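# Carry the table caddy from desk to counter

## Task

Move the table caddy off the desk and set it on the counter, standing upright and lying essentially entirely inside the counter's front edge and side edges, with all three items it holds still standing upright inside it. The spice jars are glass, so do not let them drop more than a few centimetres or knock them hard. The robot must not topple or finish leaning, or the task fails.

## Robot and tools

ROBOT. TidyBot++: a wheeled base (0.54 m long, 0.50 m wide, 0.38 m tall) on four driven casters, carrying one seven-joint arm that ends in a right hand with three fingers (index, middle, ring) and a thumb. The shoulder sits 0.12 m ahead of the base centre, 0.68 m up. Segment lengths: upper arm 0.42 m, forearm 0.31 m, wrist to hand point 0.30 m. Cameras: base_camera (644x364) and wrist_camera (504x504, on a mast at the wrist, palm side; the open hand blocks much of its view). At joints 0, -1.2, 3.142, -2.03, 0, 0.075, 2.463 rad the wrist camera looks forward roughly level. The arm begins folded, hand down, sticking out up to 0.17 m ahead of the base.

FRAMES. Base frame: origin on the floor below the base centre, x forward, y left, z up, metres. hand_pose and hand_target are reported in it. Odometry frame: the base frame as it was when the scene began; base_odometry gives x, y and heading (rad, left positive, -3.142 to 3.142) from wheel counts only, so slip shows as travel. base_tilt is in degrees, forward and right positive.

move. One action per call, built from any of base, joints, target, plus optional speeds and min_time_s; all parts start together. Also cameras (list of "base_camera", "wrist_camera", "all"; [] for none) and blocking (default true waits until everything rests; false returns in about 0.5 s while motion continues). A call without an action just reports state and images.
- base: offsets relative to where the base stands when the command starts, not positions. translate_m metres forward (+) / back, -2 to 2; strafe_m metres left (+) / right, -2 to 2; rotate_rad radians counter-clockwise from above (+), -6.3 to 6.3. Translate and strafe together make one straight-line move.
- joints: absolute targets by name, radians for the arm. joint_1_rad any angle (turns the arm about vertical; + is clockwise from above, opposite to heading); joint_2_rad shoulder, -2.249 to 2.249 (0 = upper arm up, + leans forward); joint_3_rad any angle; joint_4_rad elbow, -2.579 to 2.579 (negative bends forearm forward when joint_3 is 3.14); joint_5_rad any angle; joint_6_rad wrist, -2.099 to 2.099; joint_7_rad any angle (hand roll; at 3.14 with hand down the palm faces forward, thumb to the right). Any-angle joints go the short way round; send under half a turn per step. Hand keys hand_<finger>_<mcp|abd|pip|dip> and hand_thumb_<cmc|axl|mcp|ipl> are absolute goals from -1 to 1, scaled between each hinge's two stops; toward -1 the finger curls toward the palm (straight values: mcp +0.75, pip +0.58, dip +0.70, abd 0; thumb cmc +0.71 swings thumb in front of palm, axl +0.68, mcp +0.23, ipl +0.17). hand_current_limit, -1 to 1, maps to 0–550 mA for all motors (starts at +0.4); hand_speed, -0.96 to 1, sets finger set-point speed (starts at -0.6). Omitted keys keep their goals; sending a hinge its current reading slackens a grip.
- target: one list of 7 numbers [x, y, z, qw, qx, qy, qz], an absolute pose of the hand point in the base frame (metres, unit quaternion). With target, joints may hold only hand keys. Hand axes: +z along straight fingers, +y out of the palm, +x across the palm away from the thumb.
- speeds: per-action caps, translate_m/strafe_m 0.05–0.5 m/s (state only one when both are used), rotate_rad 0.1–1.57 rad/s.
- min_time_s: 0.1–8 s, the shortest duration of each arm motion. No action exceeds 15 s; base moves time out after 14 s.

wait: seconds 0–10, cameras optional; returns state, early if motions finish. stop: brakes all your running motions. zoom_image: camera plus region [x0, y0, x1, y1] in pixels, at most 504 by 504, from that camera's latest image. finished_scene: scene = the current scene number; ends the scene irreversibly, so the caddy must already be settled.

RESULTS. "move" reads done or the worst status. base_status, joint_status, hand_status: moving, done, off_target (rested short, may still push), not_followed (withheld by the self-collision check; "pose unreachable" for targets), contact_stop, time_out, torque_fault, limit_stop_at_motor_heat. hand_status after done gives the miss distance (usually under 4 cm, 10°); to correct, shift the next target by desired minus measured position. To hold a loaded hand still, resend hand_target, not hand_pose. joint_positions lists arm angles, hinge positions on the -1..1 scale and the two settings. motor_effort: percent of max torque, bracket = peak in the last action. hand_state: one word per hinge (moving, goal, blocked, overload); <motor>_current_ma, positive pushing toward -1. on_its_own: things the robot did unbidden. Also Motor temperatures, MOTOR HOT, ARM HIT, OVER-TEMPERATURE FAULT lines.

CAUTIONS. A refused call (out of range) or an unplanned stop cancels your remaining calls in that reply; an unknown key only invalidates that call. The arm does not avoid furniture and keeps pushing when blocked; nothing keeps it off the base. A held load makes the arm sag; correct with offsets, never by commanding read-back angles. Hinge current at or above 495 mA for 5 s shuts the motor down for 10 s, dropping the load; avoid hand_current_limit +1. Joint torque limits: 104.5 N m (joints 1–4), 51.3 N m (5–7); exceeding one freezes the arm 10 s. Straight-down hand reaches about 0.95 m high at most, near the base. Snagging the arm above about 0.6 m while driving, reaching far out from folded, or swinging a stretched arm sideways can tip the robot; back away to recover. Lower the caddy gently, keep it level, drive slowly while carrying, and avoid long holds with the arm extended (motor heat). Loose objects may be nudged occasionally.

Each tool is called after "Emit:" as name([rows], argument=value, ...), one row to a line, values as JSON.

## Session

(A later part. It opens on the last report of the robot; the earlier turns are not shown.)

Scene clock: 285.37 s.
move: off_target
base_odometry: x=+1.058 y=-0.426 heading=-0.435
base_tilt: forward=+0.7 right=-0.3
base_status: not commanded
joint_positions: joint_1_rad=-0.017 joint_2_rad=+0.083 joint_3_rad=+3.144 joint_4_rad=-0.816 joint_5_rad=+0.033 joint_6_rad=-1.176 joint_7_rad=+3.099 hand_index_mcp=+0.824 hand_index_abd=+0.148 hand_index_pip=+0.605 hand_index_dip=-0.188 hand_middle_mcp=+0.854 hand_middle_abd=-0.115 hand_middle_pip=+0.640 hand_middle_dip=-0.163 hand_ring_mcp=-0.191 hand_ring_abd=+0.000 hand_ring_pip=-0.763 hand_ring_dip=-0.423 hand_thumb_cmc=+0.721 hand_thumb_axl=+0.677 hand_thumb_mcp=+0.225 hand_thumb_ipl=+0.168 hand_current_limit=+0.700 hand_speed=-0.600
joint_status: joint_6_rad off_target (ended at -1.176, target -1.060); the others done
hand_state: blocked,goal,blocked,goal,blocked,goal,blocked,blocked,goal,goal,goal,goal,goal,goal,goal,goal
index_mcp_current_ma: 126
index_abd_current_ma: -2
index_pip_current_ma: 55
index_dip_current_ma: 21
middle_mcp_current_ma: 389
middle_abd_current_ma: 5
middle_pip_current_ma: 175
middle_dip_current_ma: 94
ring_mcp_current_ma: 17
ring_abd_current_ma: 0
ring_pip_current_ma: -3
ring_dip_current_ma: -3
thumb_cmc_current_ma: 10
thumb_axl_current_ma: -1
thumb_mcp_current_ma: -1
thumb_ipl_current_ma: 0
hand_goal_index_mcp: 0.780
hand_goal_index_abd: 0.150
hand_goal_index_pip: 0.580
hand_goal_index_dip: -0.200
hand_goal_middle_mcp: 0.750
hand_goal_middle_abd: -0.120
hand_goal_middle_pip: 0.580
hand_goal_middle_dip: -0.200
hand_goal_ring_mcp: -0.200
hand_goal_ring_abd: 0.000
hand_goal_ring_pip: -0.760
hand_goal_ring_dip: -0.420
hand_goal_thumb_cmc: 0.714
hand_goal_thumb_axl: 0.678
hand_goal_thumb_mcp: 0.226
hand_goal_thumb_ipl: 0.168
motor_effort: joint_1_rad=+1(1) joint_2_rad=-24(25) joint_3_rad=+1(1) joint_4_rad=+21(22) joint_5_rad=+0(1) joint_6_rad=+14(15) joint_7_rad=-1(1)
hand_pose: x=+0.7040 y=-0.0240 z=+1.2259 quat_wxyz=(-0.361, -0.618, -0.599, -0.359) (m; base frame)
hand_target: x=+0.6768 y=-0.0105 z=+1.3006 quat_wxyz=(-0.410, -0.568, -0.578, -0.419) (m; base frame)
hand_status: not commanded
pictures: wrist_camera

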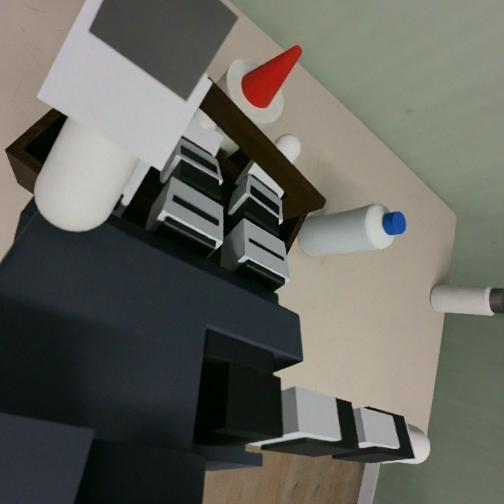

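Emit:
move(joints={"joint_2_rad": -0.01, "joint_4_rad": -0.9, "joint_6_rad": -1.0}, min_time_s=1.5)

Emit:
move(joints={"joint_2_rad": -0.03, "joint_4_rad": -0.955, "joint_6_rad": -0.96}, min_time_s=1.5)

Scene clock: 288.43 s.
move: off_target
base_odometry: x=+1.058 y=-0.426 heading=-0.435
base_tilt: forward=+0.7 right=-0.3
base_status: not commanded
joint_positions: joint_1_rad=-0.017 joint_2_rad=+0.043 joint_3_rad=+3.144 joint_4_rad=-0.917 joint_5_rad=+0.033 joint_6_rad=-1.116 joint_7_rad=+3.099 hand_index_mcp=+0.824 hand_index_abd=+0.148 hand_index_pip=+0.605 hand_index_dip=-0.188 hand_middle_mcp=+0.854 hand_middle_abd=-0.115 hand_middle_pip=+0.640 hand_middle_dip=-0.163 hand_ring_mcp=-0.191 hand_ring_abd=+0.000 hand_ring_pip=-0.763 hand_ring_dip=-0.423 hand_thumb_cmc=+0.721 hand_thumb_axl=+0.677 hand_thumb_mcp=+0.225 hand_thumb_ipl=+0.168 hand_current_limit=+0.700 hand_speed=-0.600
joint_status: joint_6_rad off_target (ended at -1.116, target -1.000); the others done
hand_state: blocked,goal,blocked,goal,blocked,goal,blocked,blocked,goal,goal,goal,goal,goal,goal,goal,goal
index_mcp_current_ma: 126
index_abd_current_ma: -2
index_pip_current_ma: 55
index_dip_current_ma: 21
middle_mcp_current_ma: 389
middle_abd_current_ma: 5
middle_pip_current_ma: 175
middle_dip_current_ma: 94
ring_mcp_current_ma: 17
ring_abd_current_ma: 0
ring_pip_current_ma: -3
ring_dip_current_ma: -3
thumb_cmc_current_ma: 10
thumb_axl_current_ma: -1
thumb_mcp_current_ma: -1
thumb_ipl_current_ma: 0
hand_goal_index_mcp: 0.780
hand_goal_index_abd: 0.150
hand_goal_index_pip: 0.580
hand_goal_index_dip: -0.200
hand_goal_middle_mcp: 0.750
hand_goal_middle_abd: -0.120
hand_goal_middle_pip: 0.580
hand_goal_middle_dip: -0.200
hand_goal_ring_mcp: -0.200
hand_goal_ring_abd: 0.000
hand_goal_ring_pip: -0.760
hand_goal_ring_dip: -0.420
hand_goal_thumb_cmc: 0.714
hand_goal_thumb_axl: 0.678
hand_goal_thumb_mcp: 0.226
hand_goal_thumb_ipl: 0.168
motor_effort: joint_1_rad=+1(1) joint_2_rad=-23(24) joint_3_rad=+0(1) joint_4_rad=+21(23) joint_5_rad=+0(1) joint_6_rad=+14(15) joint_7_rad=-1(1)
hand_pose: x=+0.6989 y=-0.0237 z=+1.2107 quat_wxyz=(-0.360, -0.618, -0.600, -0.358) (m; base frame)
hand_target: x=+0.6723 y=-0.0106 z=+1.2865 quat_wxyz=(-0.410, -0.568, -0.578, -0.419) (m; base frame)
hand_status: not commanded
pictures: none

Scene clock: 290.23 s.
move: off_target
base_odometry: x=+1.058 y=-0.426 heading=-0.435
base_tilt: forward=+0.7 right=-0.3
base_status: not commanded
joint_positions: joint_1_rad=-0.017 joint_2_rad=+0.023 joint_3_rad=+3.144 joint_4_rad=-0.972 joint_5_rad=+0.033 joint_6_rad=-1.076 joint_7_rad=+3.099 hand_index_mcp=+0.824 hand_index_abd=+0.148 hand_index_pip=+0.605 hand_index_dip=-0.188 hand_middle_mcp=+0.854 hand_middle_abd=-0.115 hand_middle_pip=+0.640 hand_middle_dip=-0.163 hand_ring_mcp=-0.191 hand_ring_abd=+0.000 hand_ring_pip=-0.763 hand_ring_dip=-0.423 hand_thumb_cmc=+0.721 hand_thumb_axl=+0.677 hand_thumb_mcp=+0.225 hand_thumb_ipl=+0.168 hand_current_limit=+0.700 hand_speed=-0.600
joint_status: joint_6_rad off_target (ended at -1.076, target -0.960); the others done
hand_state: blocked,goal,blocked,goal,blocked,goal,blocked,blocked,goal,goal,goal,goal,goal,goal,goal,goal
index_mcp_current_ma: 126
index_abd_current_ma: -2
index_pip_current_ma: 55
index_dip_current_ma: 21
middle_mcp_current_ma: 389
middle_abd_current_ma: 5
middle_pip_current_ma: 175
middle_dip_current_ma: 94
ring_mcp_current_ma: 17
ring_abd_current_ma: 0
ring_pip_current_ma: -3
ring_dip_current_ma: -3
thumb_cmc_current_ma: 10
thumb_axl_current_ma: -1
thumb_mcp_current_ma: -1
thumb_ipl_current_ma: 0
hand_goal_index_mcp: 0.780
hand_goal_index_abd: 0.150
hand_goal_index_pip: 0.580
hand_goal_index_dip: -0.200
hand_goal_middle_mcp: 0.750
hand_goal_middle_abd: -0.120
hand_goal_middle_pip: 0.580
hand_goal_middle_dip: -0.200
hand_goal_ring_mcp: -0.200
hand_goal_ring_abd: 0.000
hand_goal_ring_pip: -0.760
hand_goal_ring_dip: -0.420
hand_goal_thumb_cmc: 0.714
hand_goal_thumb_axl: 0.678
hand_goal_thumb_mcp: 0.226
hand_goal_thumb_ipl: 0.168
motor_effort: joint_1_rad=+1(1) joint_2_rad=-22(23) joint_3_rad=+0(1) joint_4_rad=+22(23) joint_5_rad=+0(1) joint_6_rad=+13(15) joint_7_rad=-1(1)
hand_pose: x=+0.6971 y=-0.0235 z=+1.2033 quat_wxyz=(-0.362, -0.617, -0.599, -0.359) (m; base frame)
hand_target: x=+0.6707 y=-0.0107 z=+1.2792 quat_wxyz=(-0.411, -0.567, -0.577, -0.420) (m; base frame)
hand_status: not commanded
pictures: none

Emit:
move(joints={"joint_2_rad": -0.043, "joint_4_rad": -1.014, "joint_6_rad": -0.914}, min_time_s=1.0)

Scene clock: 305.37 s.
move: off_target
base_odometry: x=+1.058 y=-0.426 heading=-0.435
base_tilt: forward=+0.7 right=-0.3
base_status: not commanded
joint_positions: joint_1_rad=-0.017 joint_2_rad=+0.010 joint_3_rad=+3.144 joint_4_rad=-1.032 joint_5_rad=+0.033 joint_6_rad=-1.030 joint_7_rad=+3.099 hand_index_mcp=+0.824 hand_index_abd=+0.148 hand_index_pip=+0.605 hand_index_dip=-0.188 hand_middle_mcp=+0.854 hand_middle_abd=-0.115 hand_middle_pip=+0.640 hand_middle_dip=-0.163 hand_ring_mcp=-0.191 hand_ring_abd=+0.000 hand_ring_pip=-0.763 hand_ring_dip=-0.423 hand_thumb_cmc=+0.721 hand_thumb_axl=+0.677 hand_thumb_mcp=+0.225 hand_thumb_ipl=+0.168 hand_current_limit=+0.700 hand_speed=-0.600
joint_status: joint_6_rad off_target (ended at -1.030, target -0.914); the others done
hand_state: blocked,goal,blocked,goal,blocked,goal,blocked,blocked,goal,goal,goal,goal,goal,goal,goal,goal
index_mcp_current_ma: 126
index_abd_current_ma: -2
index_pip_current_ma: 55
index_dip_current_ma: 21
middle_mcp_current_ma: 389
middle_abd_current_ma: 5
middle_pip_current_ma: 175
middle_dip_current_ma: 94
ring_mcp_current_ma: 17
ring_abd_current_ma: 0
ring_pip_current_ma: -3
ring_dip_current_ma: -3
thumb_cmc_current_ma: 10
thumb_axl_current_ma: -1
thumb_mcp_current_ma: -1
thumb_ipl_current_ma: 0
hand_goal_index_mcp: 0.780
hand_goal_index_abd: 0.150
hand_goal_index_pip: 0.580
hand_goal_index_dip: -0.200
hand_goal_middle_mcp: 0.750
hand_goal_middle_abd: -0.120
hand_goal_middle_pip: 0.580
hand_goal_middle_dip: -0.200
hand_goal_ring_mcp: -0.200
hand_goal_ring_abd: 0.000
hand_goal_ring_pip: -0.760
hand_goal_ring_dip: -0.420
hand_goal_thumb_cmc: 0.714
hand_goal_thumb_axl: 0.678
hand_goal_thumb_mcp: 0.226
hand_goal_thumb_ipl: 0.168
motor_effort: joint_1_rad=+1(1) joint_2_rad=-22(23) joint_3_rad=+1(1) joint_4_rad=+22(23) joint_5_rad=+0(1) joint_6_rad=+14(15) joint_7_rad=+0(1)
hand_pose: x=+0.6996 y=-0.0232 z=+1.1902 quat_wxyz=(-0.361, -0.617, -0.600, -0.359) (m; base frame)
hand_target: x=+0.6737 y=-0.0106 z=+1.2673 quat_wxyz=(-0.411, -0.567, -0.577, -0.420) (m; base frame)
hand_status: not commanded
pictures: none

Emit:
move(joints={"joint_2_rad": -0.0565, "joint_4_rad": -1.065, "joint_6_rad": -0.877}, min_time_s=1.0)

Emit:
move(joints={"joint_2_rad": -0.0686, "joint_4_rad": -1.113, "joint_6_rad": -0.841}, min_time_s=1.0, cameras=["wrist_camera"])

Scene clock: 307.87 s.
move: off_target
base_odometry: x=+1.058 y=-0.426 heading=-0.435
base_tilt: forward=+0.7 right=-0.3
base_status: not commanded
joint_positions: joint_1_rad=-0.017 joint_2_rad=-0.003 joint_3_rad=+3.144 joint_4_rad=-1.083 joint_5_rad=+0.033 joint_6_rad=-0.993 joint_7_rad=+3.099 hand_index_mcp=+0.824 hand_index_abd=+0.148 hand_index_pip=+0.605 hand_index_dip=-0.188 hand_middle_mcp=+0.854 hand_middle_abd=-0.115 hand_middle_pip=+0.640 hand_middle_dip=-0.163 hand_ring_mcp=-0.191 hand_ring_abd=+0.000 hand_ring_pip=-0.763 hand_ring_dip=-0.423 hand_thumb_cmc=+0.721 hand_thumb_axl=+0.677 hand_thumb_mcp=+0.225 hand_thumb_ipl=+0.168 hand_current_limit=+0.700 hand_speed=-0.600
joint_status: joint_6_rad off_target (ended at -0.993, target -0.877); the others done
hand_state: blocked,goal,blocked,goal,blocked,goal,blocked,blocked,goal,goal,goal,goal,goal,goal,goal,goal
index_mcp_current_ma: 126
index_abd_current_ma: -2
index_pip_current_ma: 55
index_dip_current_ma: 21
middle_mcp_current_ma: 389
middle_abd_current_ma: 5
middle_pip_current_ma: 175
middle_dip_current_ma: 94
ring_mcp_current_ma: 17
ring_abd_current_ma: 0
ring_pip_current_ma: -3
ring_dip_current_ma: -3
thumb_cmc_current_ma: 10
thumb_axl_current_ma: -1
thumb_mcp_current_ma: -1
thumb_ipl_current_ma: 0
hand_goal_index_mcp: 0.780
hand_goal_index_abd: 0.150
hand_goal_index_pip: 0.580
hand_goal_index_dip: -0.200
hand_goal_middle_mcp: 0.750
hand_goal_middle_abd: -0.120
hand_goal_middle_pip: 0.580
hand_goal_middle_dip: -0.200
hand_goal_ring_mcp: -0.200
hand_goal_ring_abd: 0.000
hand_goal_ring_pip: -0.760
hand_goal_ring_dip: -0.420
hand_goal_thumb_cmc: 0.714
hand_goal_thumb_axl: 0.678
hand_goal_thumb_mcp: 0.226
hand_goal_thumb_ipl: 0.168
motor_effort: joint_1_rad=+1(1) joint_2_rad=-22(23) joint_3_rad=+0(1) joint_4_rad=+23(24) joint_5_rad=+0(1) joint_6_rad=+13(14) joint_7_rad=-1(1)
hand_pose: x=+0.6996 y=-0.0229 z=+1.1798 quat_wxyz=(-0.361, -0.616, -0.601, -0.359) (m; base frame)
hand_target: x=+0.6745 y=-0.0106 z=+1.2570 quat_wxyz=(-0.411, -0.567, -0.577, -0.420) (m; base frame)
hand_status: not commanded
pictures: none

Scene clock: 309.17 s.
move: off_target
base_odometry: x=+1.058 y=-0.426 heading=-0.435
base_tilt: forward=+0.7 right=-0.3
base_status: not commanded
joint_positions: joint_1_rad=-0.017 joint_2_rad=-0.017 joint_3_rad=+3.144 joint_4_rad=-1.130 joint_5_rad=+0.033 joint_6_rad=-0.955 joint_7_rad=+3.099 hand_index_mcp=+0.824 hand_index_abd=+0.148 hand_index_pip=+0.605 hand_index_dip=-0.188 hand_middle_mcp=+0.854 hand_middle_abd=-0.115 hand_middle_pip=+0.640 hand_middle_dip=-0.163 hand_ring_mcp=-0.191 hand_ring_abd=+0.000 hand_ring_pip=-0.763 hand_ring_dip=-0.423 hand_thumb_cmc=+0.721 hand_thumb_axl=+0.677 hand_thumb_mcp=+0.225 hand_thumb_ipl=+0.168 hand_current_limit=+0.700 hand_speed=-0.600
joint_status: joint_6_rad off_target (ended at -0.955, target -0.841); the others done
hand_state: blocked,goal,blocked,goal,blocked,goal,blocked,blocked,goal,goal,goal,goal,goal,goal,goal,goal
index_mcp_current_ma: 126
index_abd_current_ma: -2
index_pip_current_ma: 55
index_dip_current_ma: 21
middle_mcp_current_ma: 389
middle_abd_current_ma: 5
middle_pip_current_ma: 175
middle_dip_current_ma: 94
ring_mcp_current_ma: 17
ring_abd_current_ma: 0
ring_pip_current_ma: -3
ring_dip_current_ma: -3
thumb_cmc_current_ma: 10
thumb_axl_current_ma: -1
thumb_mcp_current_ma: -1
thumb_ipl_current_ma: 0
hand_goal_index_mcp: 0.780
hand_goal_index_abd: 0.150
hand_goal_index_pip: 0.580
hand_goal_index_dip: -0.200
hand_goal_middle_mcp: 0.750
hand_goal_middle_abd: -0.120
hand_goal_middle_pip: 0.580
hand_goal_middle_dip: -0.200
hand_goal_ring_mcp: -0.200
hand_goal_ring_abd: 0.000
hand_goal_ring_pip: -0.760
hand_goal_ring_dip: -0.420
hand_goal_thumb_cmc: 0.714
hand_goal_thumb_axl: 0.678
hand_goal_thumb_mcp: 0.226
hand_goal_thumb_ipl: 0.168
motor_effort: joint_1_rad=+1(1) joint_2_rad=-22(23) joint_3_rad=+1(1) joint_4_rad=+23(24) joint_5_rad=+0(1) joint_6_rad=+13(15) joint_7_rad=-1(1)
hand_pose: x=+0.6987 y=-0.0226 z=+1.1727 quat_wxyz=(-0.363, -0.615, -0.600, -0.361) (m; base frame)
hand_target: x=+0.6752 y=-0.0106 z=+1.2470 quat_wxyz=(-0.411, -0.567, -0.577, -0.420) (m; base frame)
hand_status: not commanded
pictures: wrist_camera

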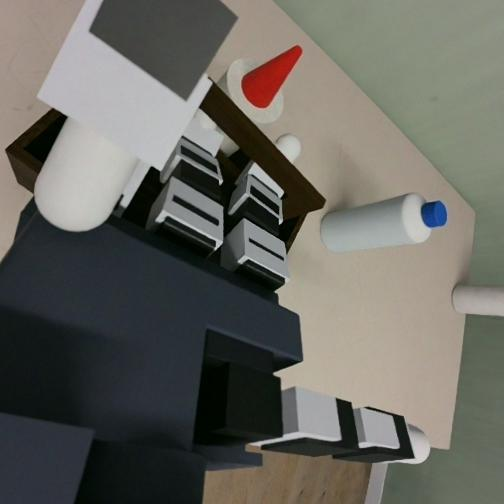

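Emit:
zoom_image(camera="wrist_camera", region=[0, 0, 340, 340])

Scaled by 1.482 from the camera's 504x504 image, which has a finer 720x720 frame.

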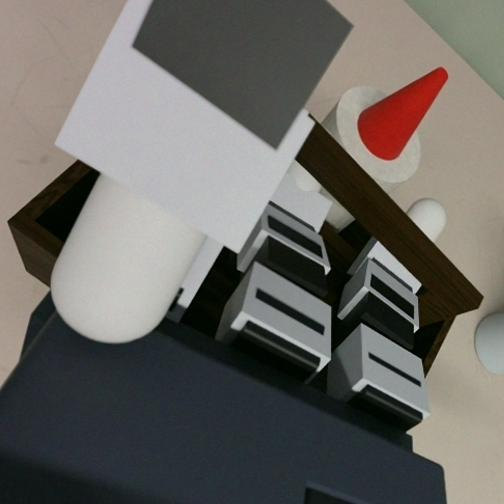

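Emit:
move(joints={"joint_2_rad": -0.0797, "joint_4_rad": -1.1595, "joint_6_rad": -0.806}, min_time_s=1.0)

Emit:
move(joints={"joint_2_rad": -0.0898, "joint_4_rad": -1.2044, "joint_6_rad": -0.771}, min_time_s=1.0)

Scene clock: 312.60 s.
move: done
base_odometry: x=+1.058 y=-0.426 heading=-0.435
base_tilt: forward=+0.7 right=-0.3
base_status: not commanded
joint_positions: joint_1_rad=-0.017 joint_2_rad=-0.034 joint_3_rad=+3.144 joint_4_rad=-1.172 joint_5_rad=+0.033 joint_6_rad=-0.915 joint_7_rad=+3.099 hand_index_mcp=+0.824 hand_index_abd=+0.148 hand_index_pip=+0.605 hand_index_dip=-0.188 hand_middle_mcp=+0.854 hand_middle_abd=-0.115 hand_middle_pip=+0.640 hand_middle_dip=-0.164 hand_ring_mcp=-0.191 hand_ring_abd=+0.000 hand_ring_pip=-0.763 hand_ring_dip=-0.423 hand_thumb_cmc=+0.721 hand_thumb_axl=+0.677 hand_thumb_mcp=+0.225 hand_thumb_ipl=+0.168 hand_current_limit=+0.700 hand_speed=-0.600
joint_status: all done
hand_state: blocked,goal,blocked,goal,blocked,goal,blocked,blocked,goal,goal,goal,goal,goal,goal,goal,goal
index_mcp_current_ma: 126
index_abd_current_ma: -2
index_pip_current_ma: 55
index_dip_current_ma: 21
middle_mcp_current_ma: 389
middle_abd_current_ma: 5
middle_pip_current_ma: 175
middle_dip_current_ma: 91
ring_mcp_current_ma: 17
ring_abd_current_ma: 0
ring_pip_current_ma: -3
ring_dip_current_ma: -3
thumb_cmc_current_ma: 10
thumb_axl_current_ma: -1
thumb_mcp_current_ma: -1
thumb_ipl_current_ma: 0
hand_goal_index_mcp: 0.780
hand_goal_index_abd: 0.150
hand_goal_index_pip: 0.580
hand_goal_index_dip: -0.200
hand_goal_middle_mcp: 0.750
hand_goal_middle_abd: -0.120
hand_goal_middle_pip: 0.580
hand_goal_middle_dip: -0.200
hand_goal_ring_mcp: -0.200
hand_goal_ring_abd: 0.000
hand_goal_ring_pip: -0.760
hand_goal_ring_dip: -0.420
hand_goal_thumb_cmc: 0.714
hand_goal_thumb_axl: 0.678
hand_goal_thumb_mcp: 0.226
hand_goal_thumb_ipl: 0.168
motor_effort: joint_1_rad=+1(1) joint_2_rad=-20(22) joint_3_rad=+1(1) joint_4_rad=+22(23) joint_5_rad=+0(1) joint_6_rad=+13(13) joint_7_rad=-1(1)
hand_pose: x=+0.6961 y=-0.0223 z=+1.1700 quat_wxyz=(-0.367, -0.612, -0.598, -0.365) (m; base frame)
hand_target: x=+0.6760 y=-0.0106 z=+1.2368 quat_wxyz=(-0.411, -0.567, -0.577, -0.420) (m; base frame)
hand_status: not commanded
pictures: none

Scene clock: 313.90 s.
move: done
base_odometry: x=+1.058 y=-0.426 heading=-0.435
base_tilt: forward=+0.7 right=-0.3
base_status: not commanded
joint_positions: joint_1_rad=-0.017 joint_2_rad=-0.049 joint_3_rad=+3.144 joint_4_rad=-1.211 joint_5_rad=+0.033 joint_6_rad=-0.873 joint_7_rad=+3.099 hand_index_mcp=+0.823 hand_index_abd=+0.149 hand_index_pip=+0.603 hand_index_dip=-0.189 hand_middle_mcp=+0.854 hand_middle_abd=-0.115 hand_middle_pip=+0.640 hand_middle_dip=-0.164 hand_ring_mcp=-0.191 hand_ring_abd=+0.000 hand_ring_pip=-0.763 hand_ring_dip=-0.423 hand_thumb_cmc=+0.721 hand_thumb_axl=+0.677 hand_thumb_mcp=+0.225 hand_thumb_ipl=+0.168 hand_current_limit=+0.700 hand_speed=-0.600
joint_status: all done
hand_state: blocked,goal,blocked,goal,blocked,goal,blocked,blocked,goal,goal,goal,goal,goal,goal,goal,goal
index_mcp_current_ma: 125
index_abd_current_ma: -1
index_pip_current_ma: 50
index_dip_current_ma: 20
middle_mcp_current_ma: 389
middle_abd_current_ma: 5
middle_pip_current_ma: 175
middle_dip_current_ma: 90
ring_mcp_current_ma: 17
ring_abd_current_ma: 0
ring_pip_current_ma: -3
ring_dip_current_ma: -3
thumb_cmc_current_ma: 10
thumb_axl_current_ma: -1
thumb_mcp_current_ma: -1
thumb_ipl_current_ma: 0
hand_goal_index_mcp: 0.780
hand_goal_index_abd: 0.150
hand_goal_index_pip: 0.580
hand_goal_index_dip: -0.200
hand_goal_middle_mcp: 0.750
hand_goal_middle_abd: -0.120
hand_goal_middle_pip: 0.580
hand_goal_middle_dip: -0.200
hand_goal_ring_mcp: -0.200
hand_goal_ring_abd: 0.000
hand_goal_ring_pip: -0.760
hand_goal_ring_dip: -0.420
hand_goal_thumb_cmc: 0.714
hand_goal_thumb_axl: 0.678
hand_goal_thumb_mcp: 0.226
hand_goal_thumb_ipl: 0.168
motor_effort: joint_1_rad=+1(1) joint_2_rad=-20(21) joint_3_rad=+1(1) joint_4_rad=+21(22) joint_5_rad=+0(1) joint_6_rad=+12(13) joint_7_rad=-1(1)
hand_pose: x=+0.6941 y=-0.0220 z=+1.1682 quat_wxyz=(-0.373, -0.608, -0.595, -0.371) (m; base frame)
hand_target: x=+0.6767 y=-0.0106 z=+1.2268 quat_wxyz=(-0.411, -0.567, -0.577, -0.420) (m; base frame)
hand_status: not commanded
pictures: none

Emit:
move(joints={"joint_2_rad": -0.1, "joint_4_rad": -1.26, "joint_6_rad": -0.775}, min_time_s=1.0)

Emit:
move(joints={"joint_2_rad": -0.11, "joint_4_rad": -1.31, "joint_6_rad": -0.77}, min_time_s=1.0, cameras=["wrist_camera"])

Scene clock: 316.43 s.
move: done
base_odometry: x=+1.058 y=-0.426 heading=-0.435
base_tilt: forward=+0.7 right=-0.3
base_status: not commanded
joint_positions: joint_1_rad=-0.017 joint_2_rad=-0.073 joint_3_rad=+3.144 joint_4_rad=-1.249 joint_5_rad=+0.033 joint_6_rad=-0.850 joint_7_rad=+3.101 hand_index_mcp=+0.813 hand_index_abd=+0.149 hand_index_pip=+0.603 hand_index_dip=-0.181 hand_middle_mcp=+0.850 hand_middle_abd=-0.117 hand_middle_pip=+0.640 hand_middle_dip=-0.164 hand_ring_mcp=-0.191 hand_ring_abd=+0.000 hand_ring_pip=-0.763 hand_ring_dip=-0.423 hand_thumb_cmc=+0.721 hand_thumb_axl=+0.677 hand_thumb_mcp=+0.225 hand_thumb_ipl=+0.168 hand_current_limit=+0.700 hand_speed=-0.600
joint_status: all done
hand_state: blocked,goal,blocked,goal,blocked,goal,blocked,blocked,goal,goal,goal,goal,goal,goal,goal,goal
index_mcp_current_ma: 89
index_abd_current_ma: -1
index_pip_current_ma: 50
index_dip_current_ma: 41
middle_mcp_current_ma: 371
middle_abd_current_ma: 3
middle_pip_current_ma: 175
middle_dip_current_ma: 90
ring_mcp_current_ma: 17
ring_abd_current_ma: 0
ring_pip_current_ma: -3
ring_dip_current_ma: -3
thumb_cmc_current_ma: 10
thumb_axl_current_ma: -1
thumb_mcp_current_ma: -1
thumb_ipl_current_ma: 0
hand_goal_index_mcp: 0.780
hand_goal_index_abd: 0.150
hand_goal_index_pip: 0.580
hand_goal_index_dip: -0.200
hand_goal_middle_mcp: 0.750
hand_goal_middle_abd: -0.120
hand_goal_middle_pip: 0.580
hand_goal_middle_dip: -0.200
hand_goal_ring_mcp: -0.200
hand_goal_ring_abd: 0.000
hand_goal_ring_pip: -0.760
hand_goal_ring_dip: -0.420
hand_goal_thumb_cmc: 0.714
hand_goal_thumb_axl: 0.678
hand_goal_thumb_mcp: 0.226
hand_goal_thumb_ipl: 0.168
motor_effort: joint_1_rad=+1(1) joint_2_rad=-17(20) joint_3_rad=+0(1) joint_4_rad=+19(22) joint_5_rad=+0(1) joint_6_rad=+9(14) joint_7_rad=-1(1)
hand_pose: x=+0.6862 y=-0.0219 z=+1.1663 quat_wxyz=(-0.375, -0.606, -0.594, -0.374) (m; base frame)
hand_target: x=+0.6775 y=-0.0106 z=+1.1980 quat_wxyz=(-0.397, -0.577, -0.587, -0.405) (m; base frame)
hand_status: not commanded
pictures: none

Scene clock: 317.73 s.
move: done
base_odometry: x=+1.058 y=-0.426 heading=-0.435
base_tilt: forward=+0.7 right=-0.3
base_status: not commanded
joint_positions: joint_1_rad=-0.017 joint_2_rad=-0.094 joint_3_rad=+3.144 joint_4_rad=-1.285 joint_5_rad=+0.033 joint_6_rad=-0.827 joint_7_rad=+3.103 hand_index_mcp=+0.794 hand_index_abd=+0.149 hand_index_pip=+0.606 hand_index_dip=-0.166 hand_middle_mcp=+0.836 hand_middle_abd=-0.118 hand_middle_pip=+0.639 hand_middle_dip=-0.164 hand_ring_mcp=-0.191 hand_ring_abd=+0.000 hand_ring_pip=-0.763 hand_ring_dip=-0.423 hand_thumb_cmc=+0.721 hand_thumb_axl=+0.677 hand_thumb_mcp=+0.225 hand_thumb_ipl=+0.168 hand_current_limit=+0.700 hand_speed=-0.600
joint_status: all done
hand_state: goal,goal,blocked,blocked,blocked,goal,blocked,blocked,goal,goal,goal,goal,goal,goal,goal,goal
index_mcp_current_ma: 29
index_abd_current_ma: -1
index_pip_current_ma: 59
index_dip_current_ma: 86
middle_mcp_current_ma: 305
middle_abd_current_ma: 2
middle_pip_current_ma: 173
middle_dip_current_ma: 90
ring_mcp_current_ma: 17
ring_abd_current_ma: 0
ring_pip_current_ma: -3
ring_dip_current_ma: -3
thumb_cmc_current_ma: 10
thumb_axl_current_ma: -1
thumb_mcp_current_ma: -1
thumb_ipl_current_ma: 0
hand_goal_index_mcp: 0.780
hand_goal_index_abd: 0.150
hand_goal_index_pip: 0.580
hand_goal_index_dip: -0.200
hand_goal_middle_mcp: 0.750
hand_goal_middle_abd: -0.120
hand_goal_middle_pip: 0.580
hand_goal_middle_dip: -0.200
hand_goal_ring_mcp: -0.200
hand_goal_ring_abd: 0.000
hand_goal_ring_pip: -0.760
hand_goal_ring_dip: -0.420
hand_goal_thumb_cmc: 0.714
hand_goal_thumb_axl: 0.678
hand_goal_thumb_mcp: 0.226
hand_goal_thumb_ipl: 0.168
motor_effort: joint_1_rad=+1(1) joint_2_rad=-14(17) joint_3_rad=+0(1) joint_4_rad=+15(18) joint_5_rad=+0(1) joint_6_rad=+6(9) joint_7_rad=-1(2)
hand_pose: x=+0.6797 y=-0.0216 z=+1.1636 quat_wxyz=(-0.378, -0.603, -0.593, -0.376) (m; base frame)
hand_target: x=+0.6769 y=-0.0106 z=+1.1751 quat_wxyz=(-0.387, -0.584, -0.594, -0.395) (m; base frame)
hand_status: not commanded
pictures: wrist_camera

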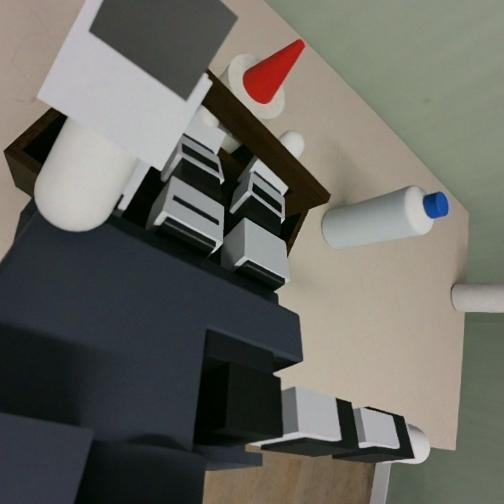

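Emit:
move(base={"translate_m": 0.012}, speeds={"translate_m": 0.05}, joints={"joint_2_rad": -0.1, "joint_4_rad": -1.35, "joint_6_rad": -0.77}, min_time_s=1.0)

Scene clock: 321.80 s.
move: done
base_odometry: x=+1.068 y=-0.431 heading=-0.436
base_tilt: forward=+0.7 right=-0.3
base_status: done
joint_positions: joint_1_rad=-0.017 joint_2_rad=-0.110 joint_3_rad=+3.144 joint_4_rad=-1.309 joint_5_rad=+0.033 joint_6_rad=-0.815 joint_7_rad=+3.104 hand_index_mcp=+0.782 hand_index_abd=+0.148 hand_index_pip=+0.611 hand_index_dip=-0.160 hand_middle_mcp=+0.831 hand_middle_abd=-0.119 hand_middle_pip=+0.636 hand_middle_dip=-0.169 hand_ring_mcp=-0.191 hand_ring_abd=+0.000 hand_ring_pip=-0.763 hand_ring_dip=-0.423 hand_thumb_cmc=+0.721 hand_thumb_axl=+0.677 hand_thumb_mcp=+0.225 hand_thumb_ipl=+0.168 hand_current_limit=+0.700 hand_speed=-0.600
joint_status: all done
hand_state: goal,goal,blocked,blocked,blocked,goal,blocked,blocked,goal,goal,goal,goal,goal,goal,goal,goal
index_mcp_current_ma: 3
index_abd_current_ma: -2
index_pip_current_ma: 74
index_dip_current_ma: 106
middle_mcp_current_ma: 282
middle_abd_current_ma: 1
middle_pip_current_ma: 162
middle_dip_current_ma: 75
ring_mcp_current_ma: 17
ring_abd_current_ma: 0
ring_pip_current_ma: -3
ring_dip_current_ma: -3
thumb_cmc_current_ma: 10
thumb_axl_current_ma: -1
thumb_mcp_current_ma: -1
thumb_ipl_current_ma: 0
hand_goal_index_mcp: 0.780
hand_goal_index_abd: 0.150
hand_goal_index_pip: 0.580
hand_goal_index_dip: -0.200
hand_goal_middle_mcp: 0.750
hand_goal_middle_abd: -0.120
hand_goal_middle_pip: 0.580
hand_goal_middle_dip: -0.200
hand_goal_ring_mcp: -0.200
hand_goal_ring_abd: 0.000
hand_goal_ring_pip: -0.760
hand_goal_ring_dip: -0.420
hand_goal_thumb_cmc: 0.714
hand_goal_thumb_axl: 0.678
hand_goal_thumb_mcp: 0.226
hand_goal_thumb_ipl: 0.168
motor_effort: joint_1_rad=+0(2) joint_2_rad=-10(15) joint_3_rad=+0(2) joint_4_rad=+13(17) joint_5_rad=-1(2) joint_6_rad=+5(10) joint_7_rad=-1(2)
hand_pose: x=+0.6742 y=-0.0215 z=+1.1617 quat_wxyz=(-0.379, -0.602, -0.593, -0.377) (m; base frame)
hand_target: x=+0.6841 y=-0.0104 z=+1.1452 quat_wxyz=(-0.372, -0.593, -0.604, -0.380) (m; base frame)
hand_status: not commanded
pictures: none

Emit:
move(joints={"joint_2_rad": -0.09, "joint_4_rad": -1.38, "joint_6_rad": -0.79}, min_time_s=1.0, cameras=["wrist_camera"])

Emit:
zoom_image(camera="wrist_camera", region=[0, 40, 340, 320])

Scene clock: 329.23 s.
move: done
base_odometry: x=+1.068 y=-0.431 heading=-0.436
base_tilt: forward=+0.7 right=-0.3
base_status: not commanded
joint_positions: joint_1_rad=-0.017 joint_2_rad=-0.115 joint_3_rad=+3.144 joint_4_rad=-1.321 joint_5_rad=+0.033 joint_6_rad=-0.811 joint_7_rad=+3.105 hand_index_mcp=+0.757 hand_index_abd=+0.148 hand_index_pip=+0.611 hand_index_dip=-0.142 hand_middle_mcp=+0.818 hand_middle_abd=-0.117 hand_middle_pip=+0.627 hand_middle_dip=-0.169 hand_ring_mcp=-0.191 hand_ring_abd=+0.000 hand_ring_pip=-0.763 hand_ring_dip=-0.423 hand_thumb_cmc=+0.721 hand_thumb_axl=+0.677 hand_thumb_mcp=+0.225 hand_thumb_ipl=+0.168 hand_current_limit=+0.700 hand_speed=-0.600
joint_status: all done
hand_state: blocked,goal,blocked,blocked,blocked,goal,blocked,blocked,goal,goal,goal,goal,goal,goal,goal,goal
index_mcp_current_ma: -54
index_abd_current_ma: -2
index_pip_current_ma: 75
index_dip_current_ma: 171
middle_mcp_current_ma: 223
middle_abd_current_ma: 3
middle_pip_current_ma: 128
middle_dip_current_ma: 75
ring_mcp_current_ma: 17
ring_abd_current_ma: 0
ring_pip_current_ma: -3
ring_dip_current_ma: -3
thumb_cmc_current_ma: 10
thumb_axl_current_ma: -1
thumb_mcp_current_ma: -1
thumb_ipl_current_ma: 0
hand_goal_index_mcp: 0.780
hand_goal_index_abd: 0.150
hand_goal_index_pip: 0.580
hand_goal_index_dip: -0.200
hand_goal_middle_mcp: 0.750
hand_goal_middle_abd: -0.120
hand_goal_middle_pip: 0.580
hand_goal_middle_dip: -0.200
hand_goal_ring_mcp: -0.200
hand_goal_ring_abd: 0.000
hand_goal_ring_pip: -0.760
hand_goal_ring_dip: -0.420
hand_goal_thumb_cmc: 0.714
hand_goal_thumb_axl: 0.678
hand_goal_thumb_mcp: 0.226
hand_goal_thumb_ipl: 0.168
motor_effort: joint_1_rad=+0(1) joint_2_rad=-6(10) joint_3_rad=+0(1) joint_4_rad=+11(14) joint_5_rad=-2(2) joint_6_rad=+2(6) joint_7_rad=-2(2)
hand_pose: x=+0.6729 y=-0.0214 z=+1.1584 quat_wxyz=(-0.379, -0.602, -0.594, -0.375) (m; base frame)
hand_target: x=+0.6882 y=-0.0104 z=+1.1152 quat_wxyz=(-0.354, -0.604, -0.615, -0.362) (m; base frame)
hand_status: not commanded
pictures: wrist_camera

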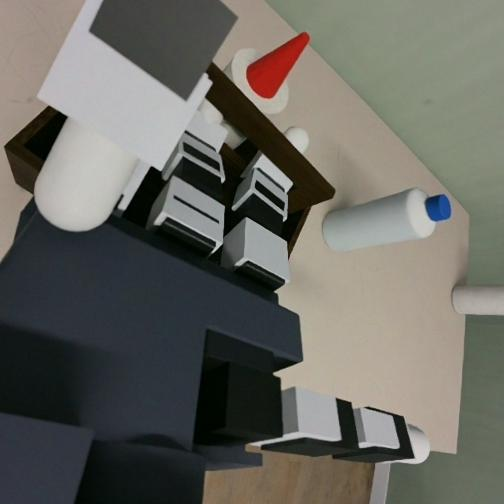

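Scaled by 1.482 from the camera's 504x504 image, which has a finer 720x720 frame.

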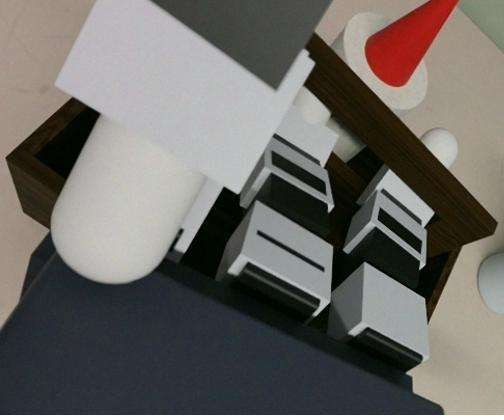

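Emit:
move(joints={"joint_2_rad": -0.095, "joint_4_rad": -1.34, "joint_6_rad": -0.76, "hand_index_dip": 0.0, "hand_middle_dip": 0.0}, min_time_s=1.0)

Scene clock: 333.70 s.
move: done
base_odometry: x=+1.068 y=-0.431 heading=-0.436
base_tilt: forward=+0.7 right=-0.3
base_status: not commanded
joint_positions: joint_1_rad=-0.017 joint_2_rad=-0.115 joint_3_rad=+3.144 joint_4_rad=-1.333 joint_5_rad=+0.033 joint_6_rad=-0.810 joint_7_rad=+3.105 hand_index_mcp=+0.742 hand_index_abd=+0.148 hand_index_pip=+0.564 hand_index_dip=-0.008 hand_middle_mcp=+0.756 hand_middle_abd=-0.119 hand_middle_pip=+0.582 hand_middle_dip=-0.002 hand_ring_mcp=-0.191 hand_ring_abd=+0.000 hand_ring_pip=-0.763 hand_ring_dip=-0.423 hand_thumb_cmc=+0.721 hand_thumb_axl=+0.677 hand_thumb_mcp=+0.225 hand_thumb_ipl=+0.168 hand_current_limit=+0.700 hand_speed=-0.600
joint_status: all done
hand_state: blocked,goal,goal,goal,goal,goal,goal,goal,goal,goal,goal,goal,goal,goal,goal,goal
index_mcp_current_ma: -104
index_abd_current_ma: -1
index_pip_current_ma: -31
index_dip_current_ma: -12
middle_mcp_current_ma: 9
middle_abd_current_ma: 1
middle_pip_current_ma: 2
middle_dip_current_ma: -3
ring_mcp_current_ma: 17
ring_abd_current_ma: 0
ring_pip_current_ma: -3
ring_dip_current_ma: -3
thumb_cmc_current_ma: 10
thumb_axl_current_ma: -1
thumb_mcp_current_ma: -1
thumb_ipl_current_ma: 0
hand_goal_index_mcp: 0.780
hand_goal_index_abd: 0.150
hand_goal_index_pip: 0.580
hand_goal_index_dip: 0.000
hand_goal_middle_mcp: 0.750
hand_goal_middle_abd: -0.120
hand_goal_middle_pip: 0.580
hand_goal_middle_dip: 0.000
hand_goal_ring_mcp: -0.200
hand_goal_ring_abd: 0.000
hand_goal_ring_pip: -0.760
hand_goal_ring_dip: -0.420
hand_goal_thumb_cmc: 0.714
hand_goal_thumb_axl: 0.678
hand_goal_thumb_mcp: 0.226
hand_goal_thumb_ipl: 0.168
motor_effort: joint_1_rad=+1(1) joint_2_rad=-9(11) joint_3_rad=+1(1) joint_4_rad=+15(15) joint_5_rad=+0(2) joint_6_rad=+5(7) joint_7_rad=-1(2)
hand_pose: x=+0.6733 y=-0.0214 z=+1.1515 quat_wxyz=(-0.375, -0.604, -0.596, -0.372) (m; base frame)
hand_target: x=+0.6864 y=-0.0104 z=+1.1515 quat_wxyz=(-0.376, -0.591, -0.601, -0.385) (m; base frame)
hand_status: not commanded
pictures: none

Emit:
move(joints={"joint_2_rad": -0.085, "joint_4_rad": -1.315, "joint_6_rad": -0.79, "hand_index_dip": 0.08, "hand_middle_dip": 0.08, "hand_index_mcp": 0.75}, min_time_s=1.0, cameras=["all"])

Emit:
zoom_image(camera="wrist_camera", region=[100, 0, 360, 280])

Scene clock: 336.17 s.
move: done
base_odometry: x=+1.068 y=-0.431 heading=-0.436
base_tilt: forward=+0.7 right=-0.3
base_status: not commanded
joint_positions: joint_1_rad=-0.017 joint_2_rad=-0.115 joint_3_rad=+3.144 joint_4_rad=-1.333 joint_5_rad=+0.033 joint_6_rad=-0.810 joint_7_rad=+3.105 hand_index_mcp=+0.736 hand_index_abd=+0.148 hand_index_pip=+0.566 hand_index_dip=+0.072 hand_middle_mcp=+0.750 hand_middle_abd=-0.119 hand_middle_pip=+0.578 hand_middle_dip=+0.073 hand_ring_mcp=-0.191 hand_ring_abd=+0.000 hand_ring_pip=-0.763 hand_ring_dip=-0.423 hand_thumb_cmc=+0.721 hand_thumb_axl=+0.677 hand_thumb_mcp=+0.225 hand_thumb_ipl=+0.168 hand_current_limit=+0.700 hand_speed=-0.600
joint_status: all done
hand_state: goal,goal,goal,goal,goal,goal,goal,goal,goal,goal,goal,goal,goal,goal,goal,goal
index_mcp_current_ma: -28
index_abd_current_ma: -1
index_pip_current_ma: -27
index_dip_current_ma: -13
middle_mcp_current_ma: 0
middle_abd_current_ma: 1
middle_pip_current_ma: -2
middle_dip_current_ma: -11
ring_mcp_current_ma: 17
ring_abd_current_ma: 0
ring_pip_current_ma: -3
ring_dip_current_ma: -3
thumb_cmc_current_ma: 10
thumb_axl_current_ma: -1
thumb_mcp_current_ma: -1
thumb_ipl_current_ma: 0
hand_goal_index_mcp: 0.750
hand_goal_index_abd: 0.150
hand_goal_index_pip: 0.580
hand_goal_index_dip: 0.080
hand_goal_middle_mcp: 0.750
hand_goal_middle_abd: -0.120
hand_goal_middle_pip: 0.580
hand_goal_middle_dip: 0.080
hand_goal_ring_mcp: -0.200
hand_goal_ring_abd: 0.000
hand_goal_ring_pip: -0.760
hand_goal_ring_dip: -0.420
hand_goal_thumb_cmc: 0.714
hand_goal_thumb_axl: 0.678
hand_goal_thumb_mcp: 0.226
hand_goal_thumb_ipl: 0.168
motor_effort: joint_1_rad=+1(1) joint_2_rad=-10(11) joint_3_rad=+1(2) joint_4_rad=+14(15) joint_5_rad=+0(0) joint_6_rad=+6(6) joint_7_rad=-1(1)
hand_pose: x=+0.6733 y=-0.0214 z=+1.1517 quat_wxyz=(-0.376, -0.604, -0.596, -0.372) (m; base frame)
hand_target: x=+0.6883 y=-0.0103 z=+1.1518 quat_wxyz=(-0.372, -0.593, -0.604, -0.380) (m; base frame)
hand_status: not commanded
pictures: base_camera, wrist_camera

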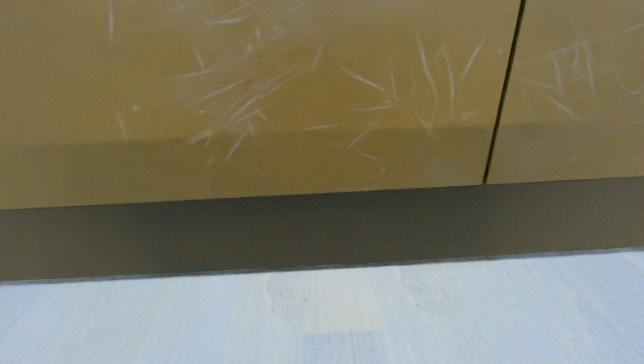

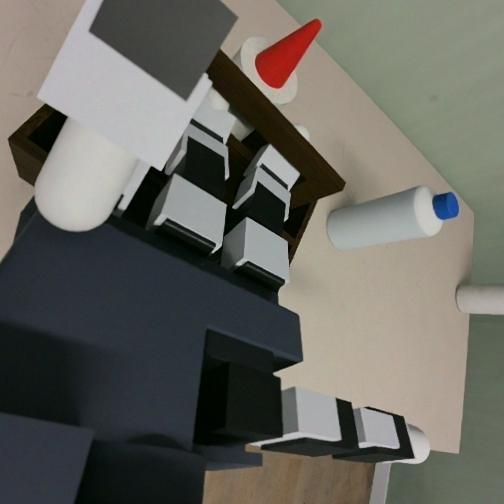

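Scaled by 1.800 from the camera's 504x504 image, which has a finer 720x720 frame.

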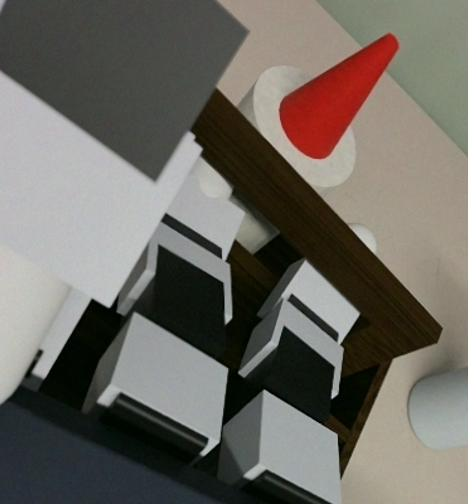

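Emit:
move(joints={"hand_index_dip": 0.12, "hand_middle_dip": 0.12, "hand_index_mcp": 0.72, "hand_middle_mcp": 0.74})

Scene clock: 337.80 s.
move: done
base_odometry: x=+1.068 y=-0.431 heading=-0.436
base_tilt: forward=+0.7 right=-0.3
base_status: not commanded
joint_positions: joint_1_rad=-0.017 joint_2_rad=-0.115 joint_3_rad=+3.144 joint_4_rad=-1.333 joint_5_rad=+0.033 joint_6_rad=-0.810 joint_7_rad=+3.105 hand_index_mcp=+0.725 hand_index_abd=+0.148 hand_index_pip=+0.576 hand_index_dip=+0.116 hand_middle_mcp=+0.743 hand_middle_abd=-0.119 hand_middle_pip=+0.578 hand_middle_dip=+0.113 hand_ring_mcp=-0.191 hand_ring_abd=+0.000 hand_ring_pip=-0.763 hand_ring_dip=-0.423 hand_thumb_cmc=+0.721 hand_thumb_axl=+0.677 hand_thumb_mcp=+0.225 hand_thumb_ipl=+0.168 hand_current_limit=+0.700 hand_speed=-0.600
joint_status: all done
hand_state: goal,goal,goal,goal,goal,goal,goal,goal,goal,goal,goal,goal,goal,goal,goal,goal
index_mcp_current_ma: 7
index_abd_current_ma: -1
index_pip_current_ma: -4
index_dip_current_ma: -6
middle_mcp_current_ma: 3
middle_abd_current_ma: 1
middle_pip_current_ma: -2
middle_dip_current_ma: -10
ring_mcp_current_ma: 17
ring_abd_current_ma: 0
ring_pip_current_ma: -3
ring_dip_current_ma: -3
thumb_cmc_current_ma: 10
thumb_axl_current_ma: -1
thumb_mcp_current_ma: -1
thumb_ipl_current_ma: 0
hand_goal_index_mcp: 0.720
hand_goal_index_abd: 0.150
hand_goal_index_pip: 0.580
hand_goal_index_dip: 0.120
hand_goal_middle_mcp: 0.740
hand_goal_middle_abd: -0.120
hand_goal_middle_pip: 0.580
hand_goal_middle_dip: 0.120
hand_goal_ring_mcp: -0.200
hand_goal_ring_abd: 0.000
hand_goal_ring_pip: -0.760
hand_goal_ring_dip: -0.420
hand_goal_thumb_cmc: 0.714
hand_goal_thumb_axl: 0.678
hand_goal_thumb_mcp: 0.226
hand_goal_thumb_ipl: 0.168
motor_effort: joint_1_rad=+1(1) joint_2_rad=-11(12) joint_3_rad=+1(1) joint_4_rad=+16(16) joint_5_rad=+0(0) joint_6_rad=+7(7) joint_7_rad=-1(1)
hand_pose: x=+0.6734 y=-0.0214 z=+1.1516 quat_wxyz=(-0.375, -0.604, -0.596, -0.372) (m; base frame)
hand_target: x=+0.6883 y=-0.0103 z=+1.1518 quat_wxyz=(-0.372, -0.593, -0.604, -0.380) (m; base frame)
hand_status: not commanded
pictures: none

Both free. Back out slowly.

Emit:
move(base={"translate_m": -0.06}, speeds={"translate_m": 0.05}, cameras=["wrist_camera"])

Scene clock: 340.07 s.
move: done
base_odometry: x=+1.014 y=-0.405 heading=-0.435
base_tilt: forward=+0.7 right=-0.3
base_status: done
joint_positions: joint_1_rad=-0.017 joint_2_rad=-0.106 joint_3_rad=+3.144 joint_4_rad=-1.333 joint_5_rad=+0.033 joint_6_rad=-0.810 joint_7_rad=+3.105 hand_index_mcp=+0.727 hand_index_abd=+0.148 hand_index_pip=+0.580 hand_index_dip=+0.118 hand_middle_mcp=+0.746 hand_middle_abd=-0.120 hand_middle_pip=+0.579 hand_middle_dip=+0.118 hand_ring_mcp=-0.191 hand_ring_abd=+0.000 hand_ring_pip=-0.763 hand_ring_dip=-0.423 hand_thumb_cmc=+0.721 hand_thumb_axl=+0.677 hand_thumb_mcp=+0.225 hand_thumb_ipl=+0.168 hand_current_limit=+0.700 hand_speed=-0.600
joint_status: not commanded
hand_state: goal,goal,goal,goal,goal,goal,goal,goal,goal,goal,goal,goal,goal,goal,goal,goal
index_mcp_current_ma: 11
index_abd_current_ma: -2
index_pip_current_ma: 0
index_dip_current_ma: -3
middle_mcp_current_ma: 10
middle_abd_current_ma: 0
middle_pip_current_ma: 0
middle_dip_current_ma: -2
ring_mcp_current_ma: 17
ring_abd_current_ma: 0
ring_pip_current_ma: -3
ring_dip_current_ma: -3
thumb_cmc_current_ma: 10
thumb_axl_current_ma: -1
thumb_mcp_current_ma: -1
thumb_ipl_current_ma: 0
hand_goal_index_mcp: 0.720
hand_goal_index_abd: 0.150
hand_goal_index_pip: 0.580
hand_goal_index_dip: 0.120
hand_goal_middle_mcp: 0.740
hand_goal_middle_abd: -0.120
hand_goal_middle_pip: 0.580
hand_goal_middle_dip: 0.120
hand_goal_ring_mcp: -0.200
hand_goal_ring_abd: 0.000
hand_goal_ring_pip: -0.760
hand_goal_ring_dip: -0.420
hand_goal_thumb_cmc: 0.714
hand_goal_thumb_axl: 0.678
hand_goal_thumb_mcp: 0.226
hand_goal_thumb_ipl: 0.168
motor_effort: joint_1_rad=+1(1) joint_2_rad=-14(17) joint_3_rad=+1(2) joint_4_rad=+17(18) joint_5_rad=+0(1) joint_6_rad=+7(8) joint_7_rad=-1(1)
hand_pose: x=+0.6779 y=-0.0213 z=+1.1464 quat_wxyz=(-0.373, -0.606, -0.598, -0.369) (m; base frame)
hand_target: x=+0.6883 y=-0.0103 z=+1.1518 quat_wxyz=(-0.372, -0.593, -0.604, -0.380) (m; base frame)
hand_status: not commanded
pictures: wrist_camera

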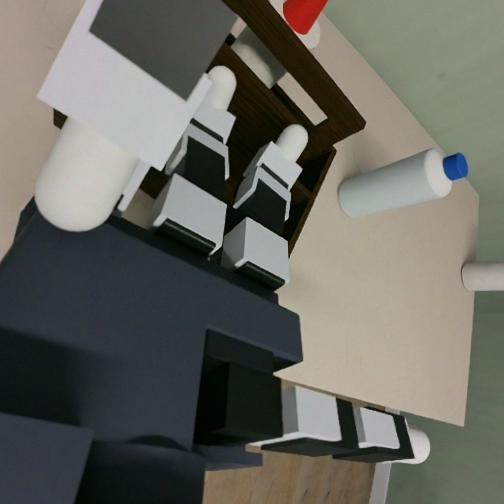

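Emit:
move(base={"translate_m": -0.45}, speeds={"translate_m": 0.25}, cameras=["wrist_camera"])

Emit:
zoom_image(camera="wrist_camera", region=[180, 0, 504, 320])

Scene clock: 343.43 s.
move: done
base_odometry: x=+0.606 y=-0.216 heading=-0.436
base_tilt: forward=+0.7 right=-0.3
base_status: done
joint_positions: joint_1_rad=-0.017 joint_2_rad=-0.097 joint_3_rad=+3.144 joint_4_rad=-1.333 joint_5_rad=+0.033 joint_6_rad=-0.810 joint_7_rad=+3.105 hand_index_mcp=+0.727 hand_index_abd=+0.148 hand_index_pip=+0.580 hand_index_dip=+0.118 hand_middle_mcp=+0.747 hand_middle_abd=-0.120 hand_middle_pip=+0.580 hand_middle_dip=+0.118 hand_ring_mcp=-0.191 hand_ring_abd=+0.000 hand_ring_pip=-0.763 hand_ring_dip=-0.423 hand_thumb_cmc=+0.721 hand_thumb_axl=+0.677 hand_thumb_mcp=+0.225 hand_thumb_ipl=+0.168 hand_current_limit=+0.700 hand_speed=-0.600
joint_status: not commanded
hand_state: goal,goal,goal,goal,goal,goal,goal,goal,goal,goal,goal,goal,goal,goal,goal,goal
index_mcp_current_ma: 11
index_abd_current_ma: -2
index_pip_current_ma: 0
index_dip_current_ma: -3
middle_mcp_current_ma: 11
middle_abd_current_ma: 0
middle_pip_current_ma: 0
middle_dip_current_ma: -2
ring_mcp_current_ma: 17
ring_abd_current_ma: 0
ring_pip_current_ma: -3
ring_dip_current_ma: -3
thumb_cmc_current_ma: 10
thumb_axl_current_ma: -1
thumb_mcp_current_ma: -1
thumb_ipl_current_ma: 0
hand_goal_index_mcp: 0.720
hand_goal_index_abd: 0.150
hand_goal_index_pip: 0.580
hand_goal_index_dip: 0.120
hand_goal_middle_mcp: 0.740
hand_goal_middle_abd: -0.120
hand_goal_middle_pip: 0.580
hand_goal_middle_dip: 0.120
hand_goal_ring_mcp: -0.200
hand_goal_ring_abd: 0.000
hand_goal_ring_pip: -0.760
hand_goal_ring_dip: -0.420
hand_goal_thumb_cmc: 0.714
hand_goal_thumb_axl: 0.678
hand_goal_thumb_mcp: 0.226
hand_goal_thumb_ipl: 0.168
motor_effort: joint_1_rad=+1(1) joint_2_rad=-14(20) joint_3_rad=+0(2) joint_4_rad=+18(19) joint_5_rad=+0(1) joint_6_rad=+8(8) joint_7_rad=-1(1)
hand_pose: x=+0.6818 y=-0.0212 z=+1.1416 quat_wxyz=(-0.370, -0.607, -0.600, -0.366) (m; base frame)
hand_target: x=+0.6883 y=-0.0103 z=+1.1518 quat_wxyz=(-0.372, -0.593, -0.604, -0.380) (m; base frame)
hand_status: not commanded
pictures: wrist_camera

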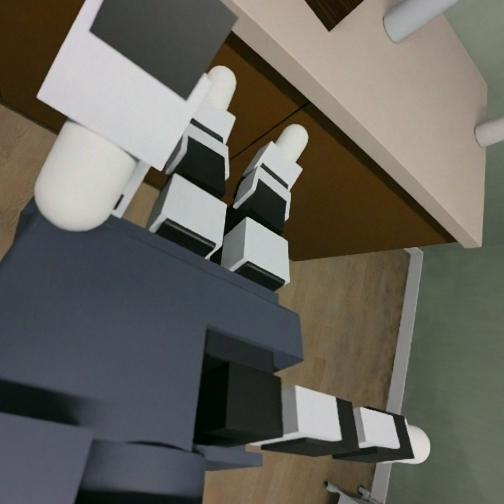

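Scaled by 1.556 from the camera's 504x504 image, which has a finer 720x720 frame.

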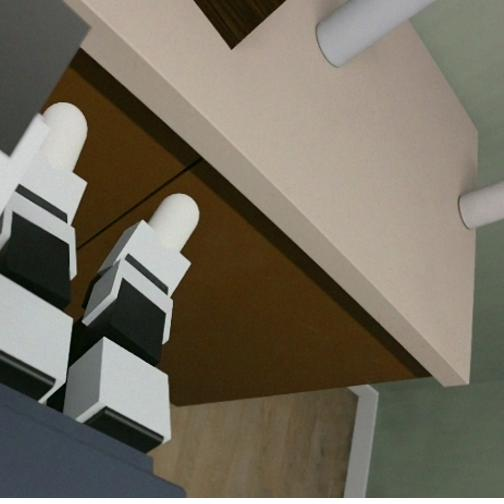

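Emit:
finished_scene(scene=2)

The scene is finished: the task was done.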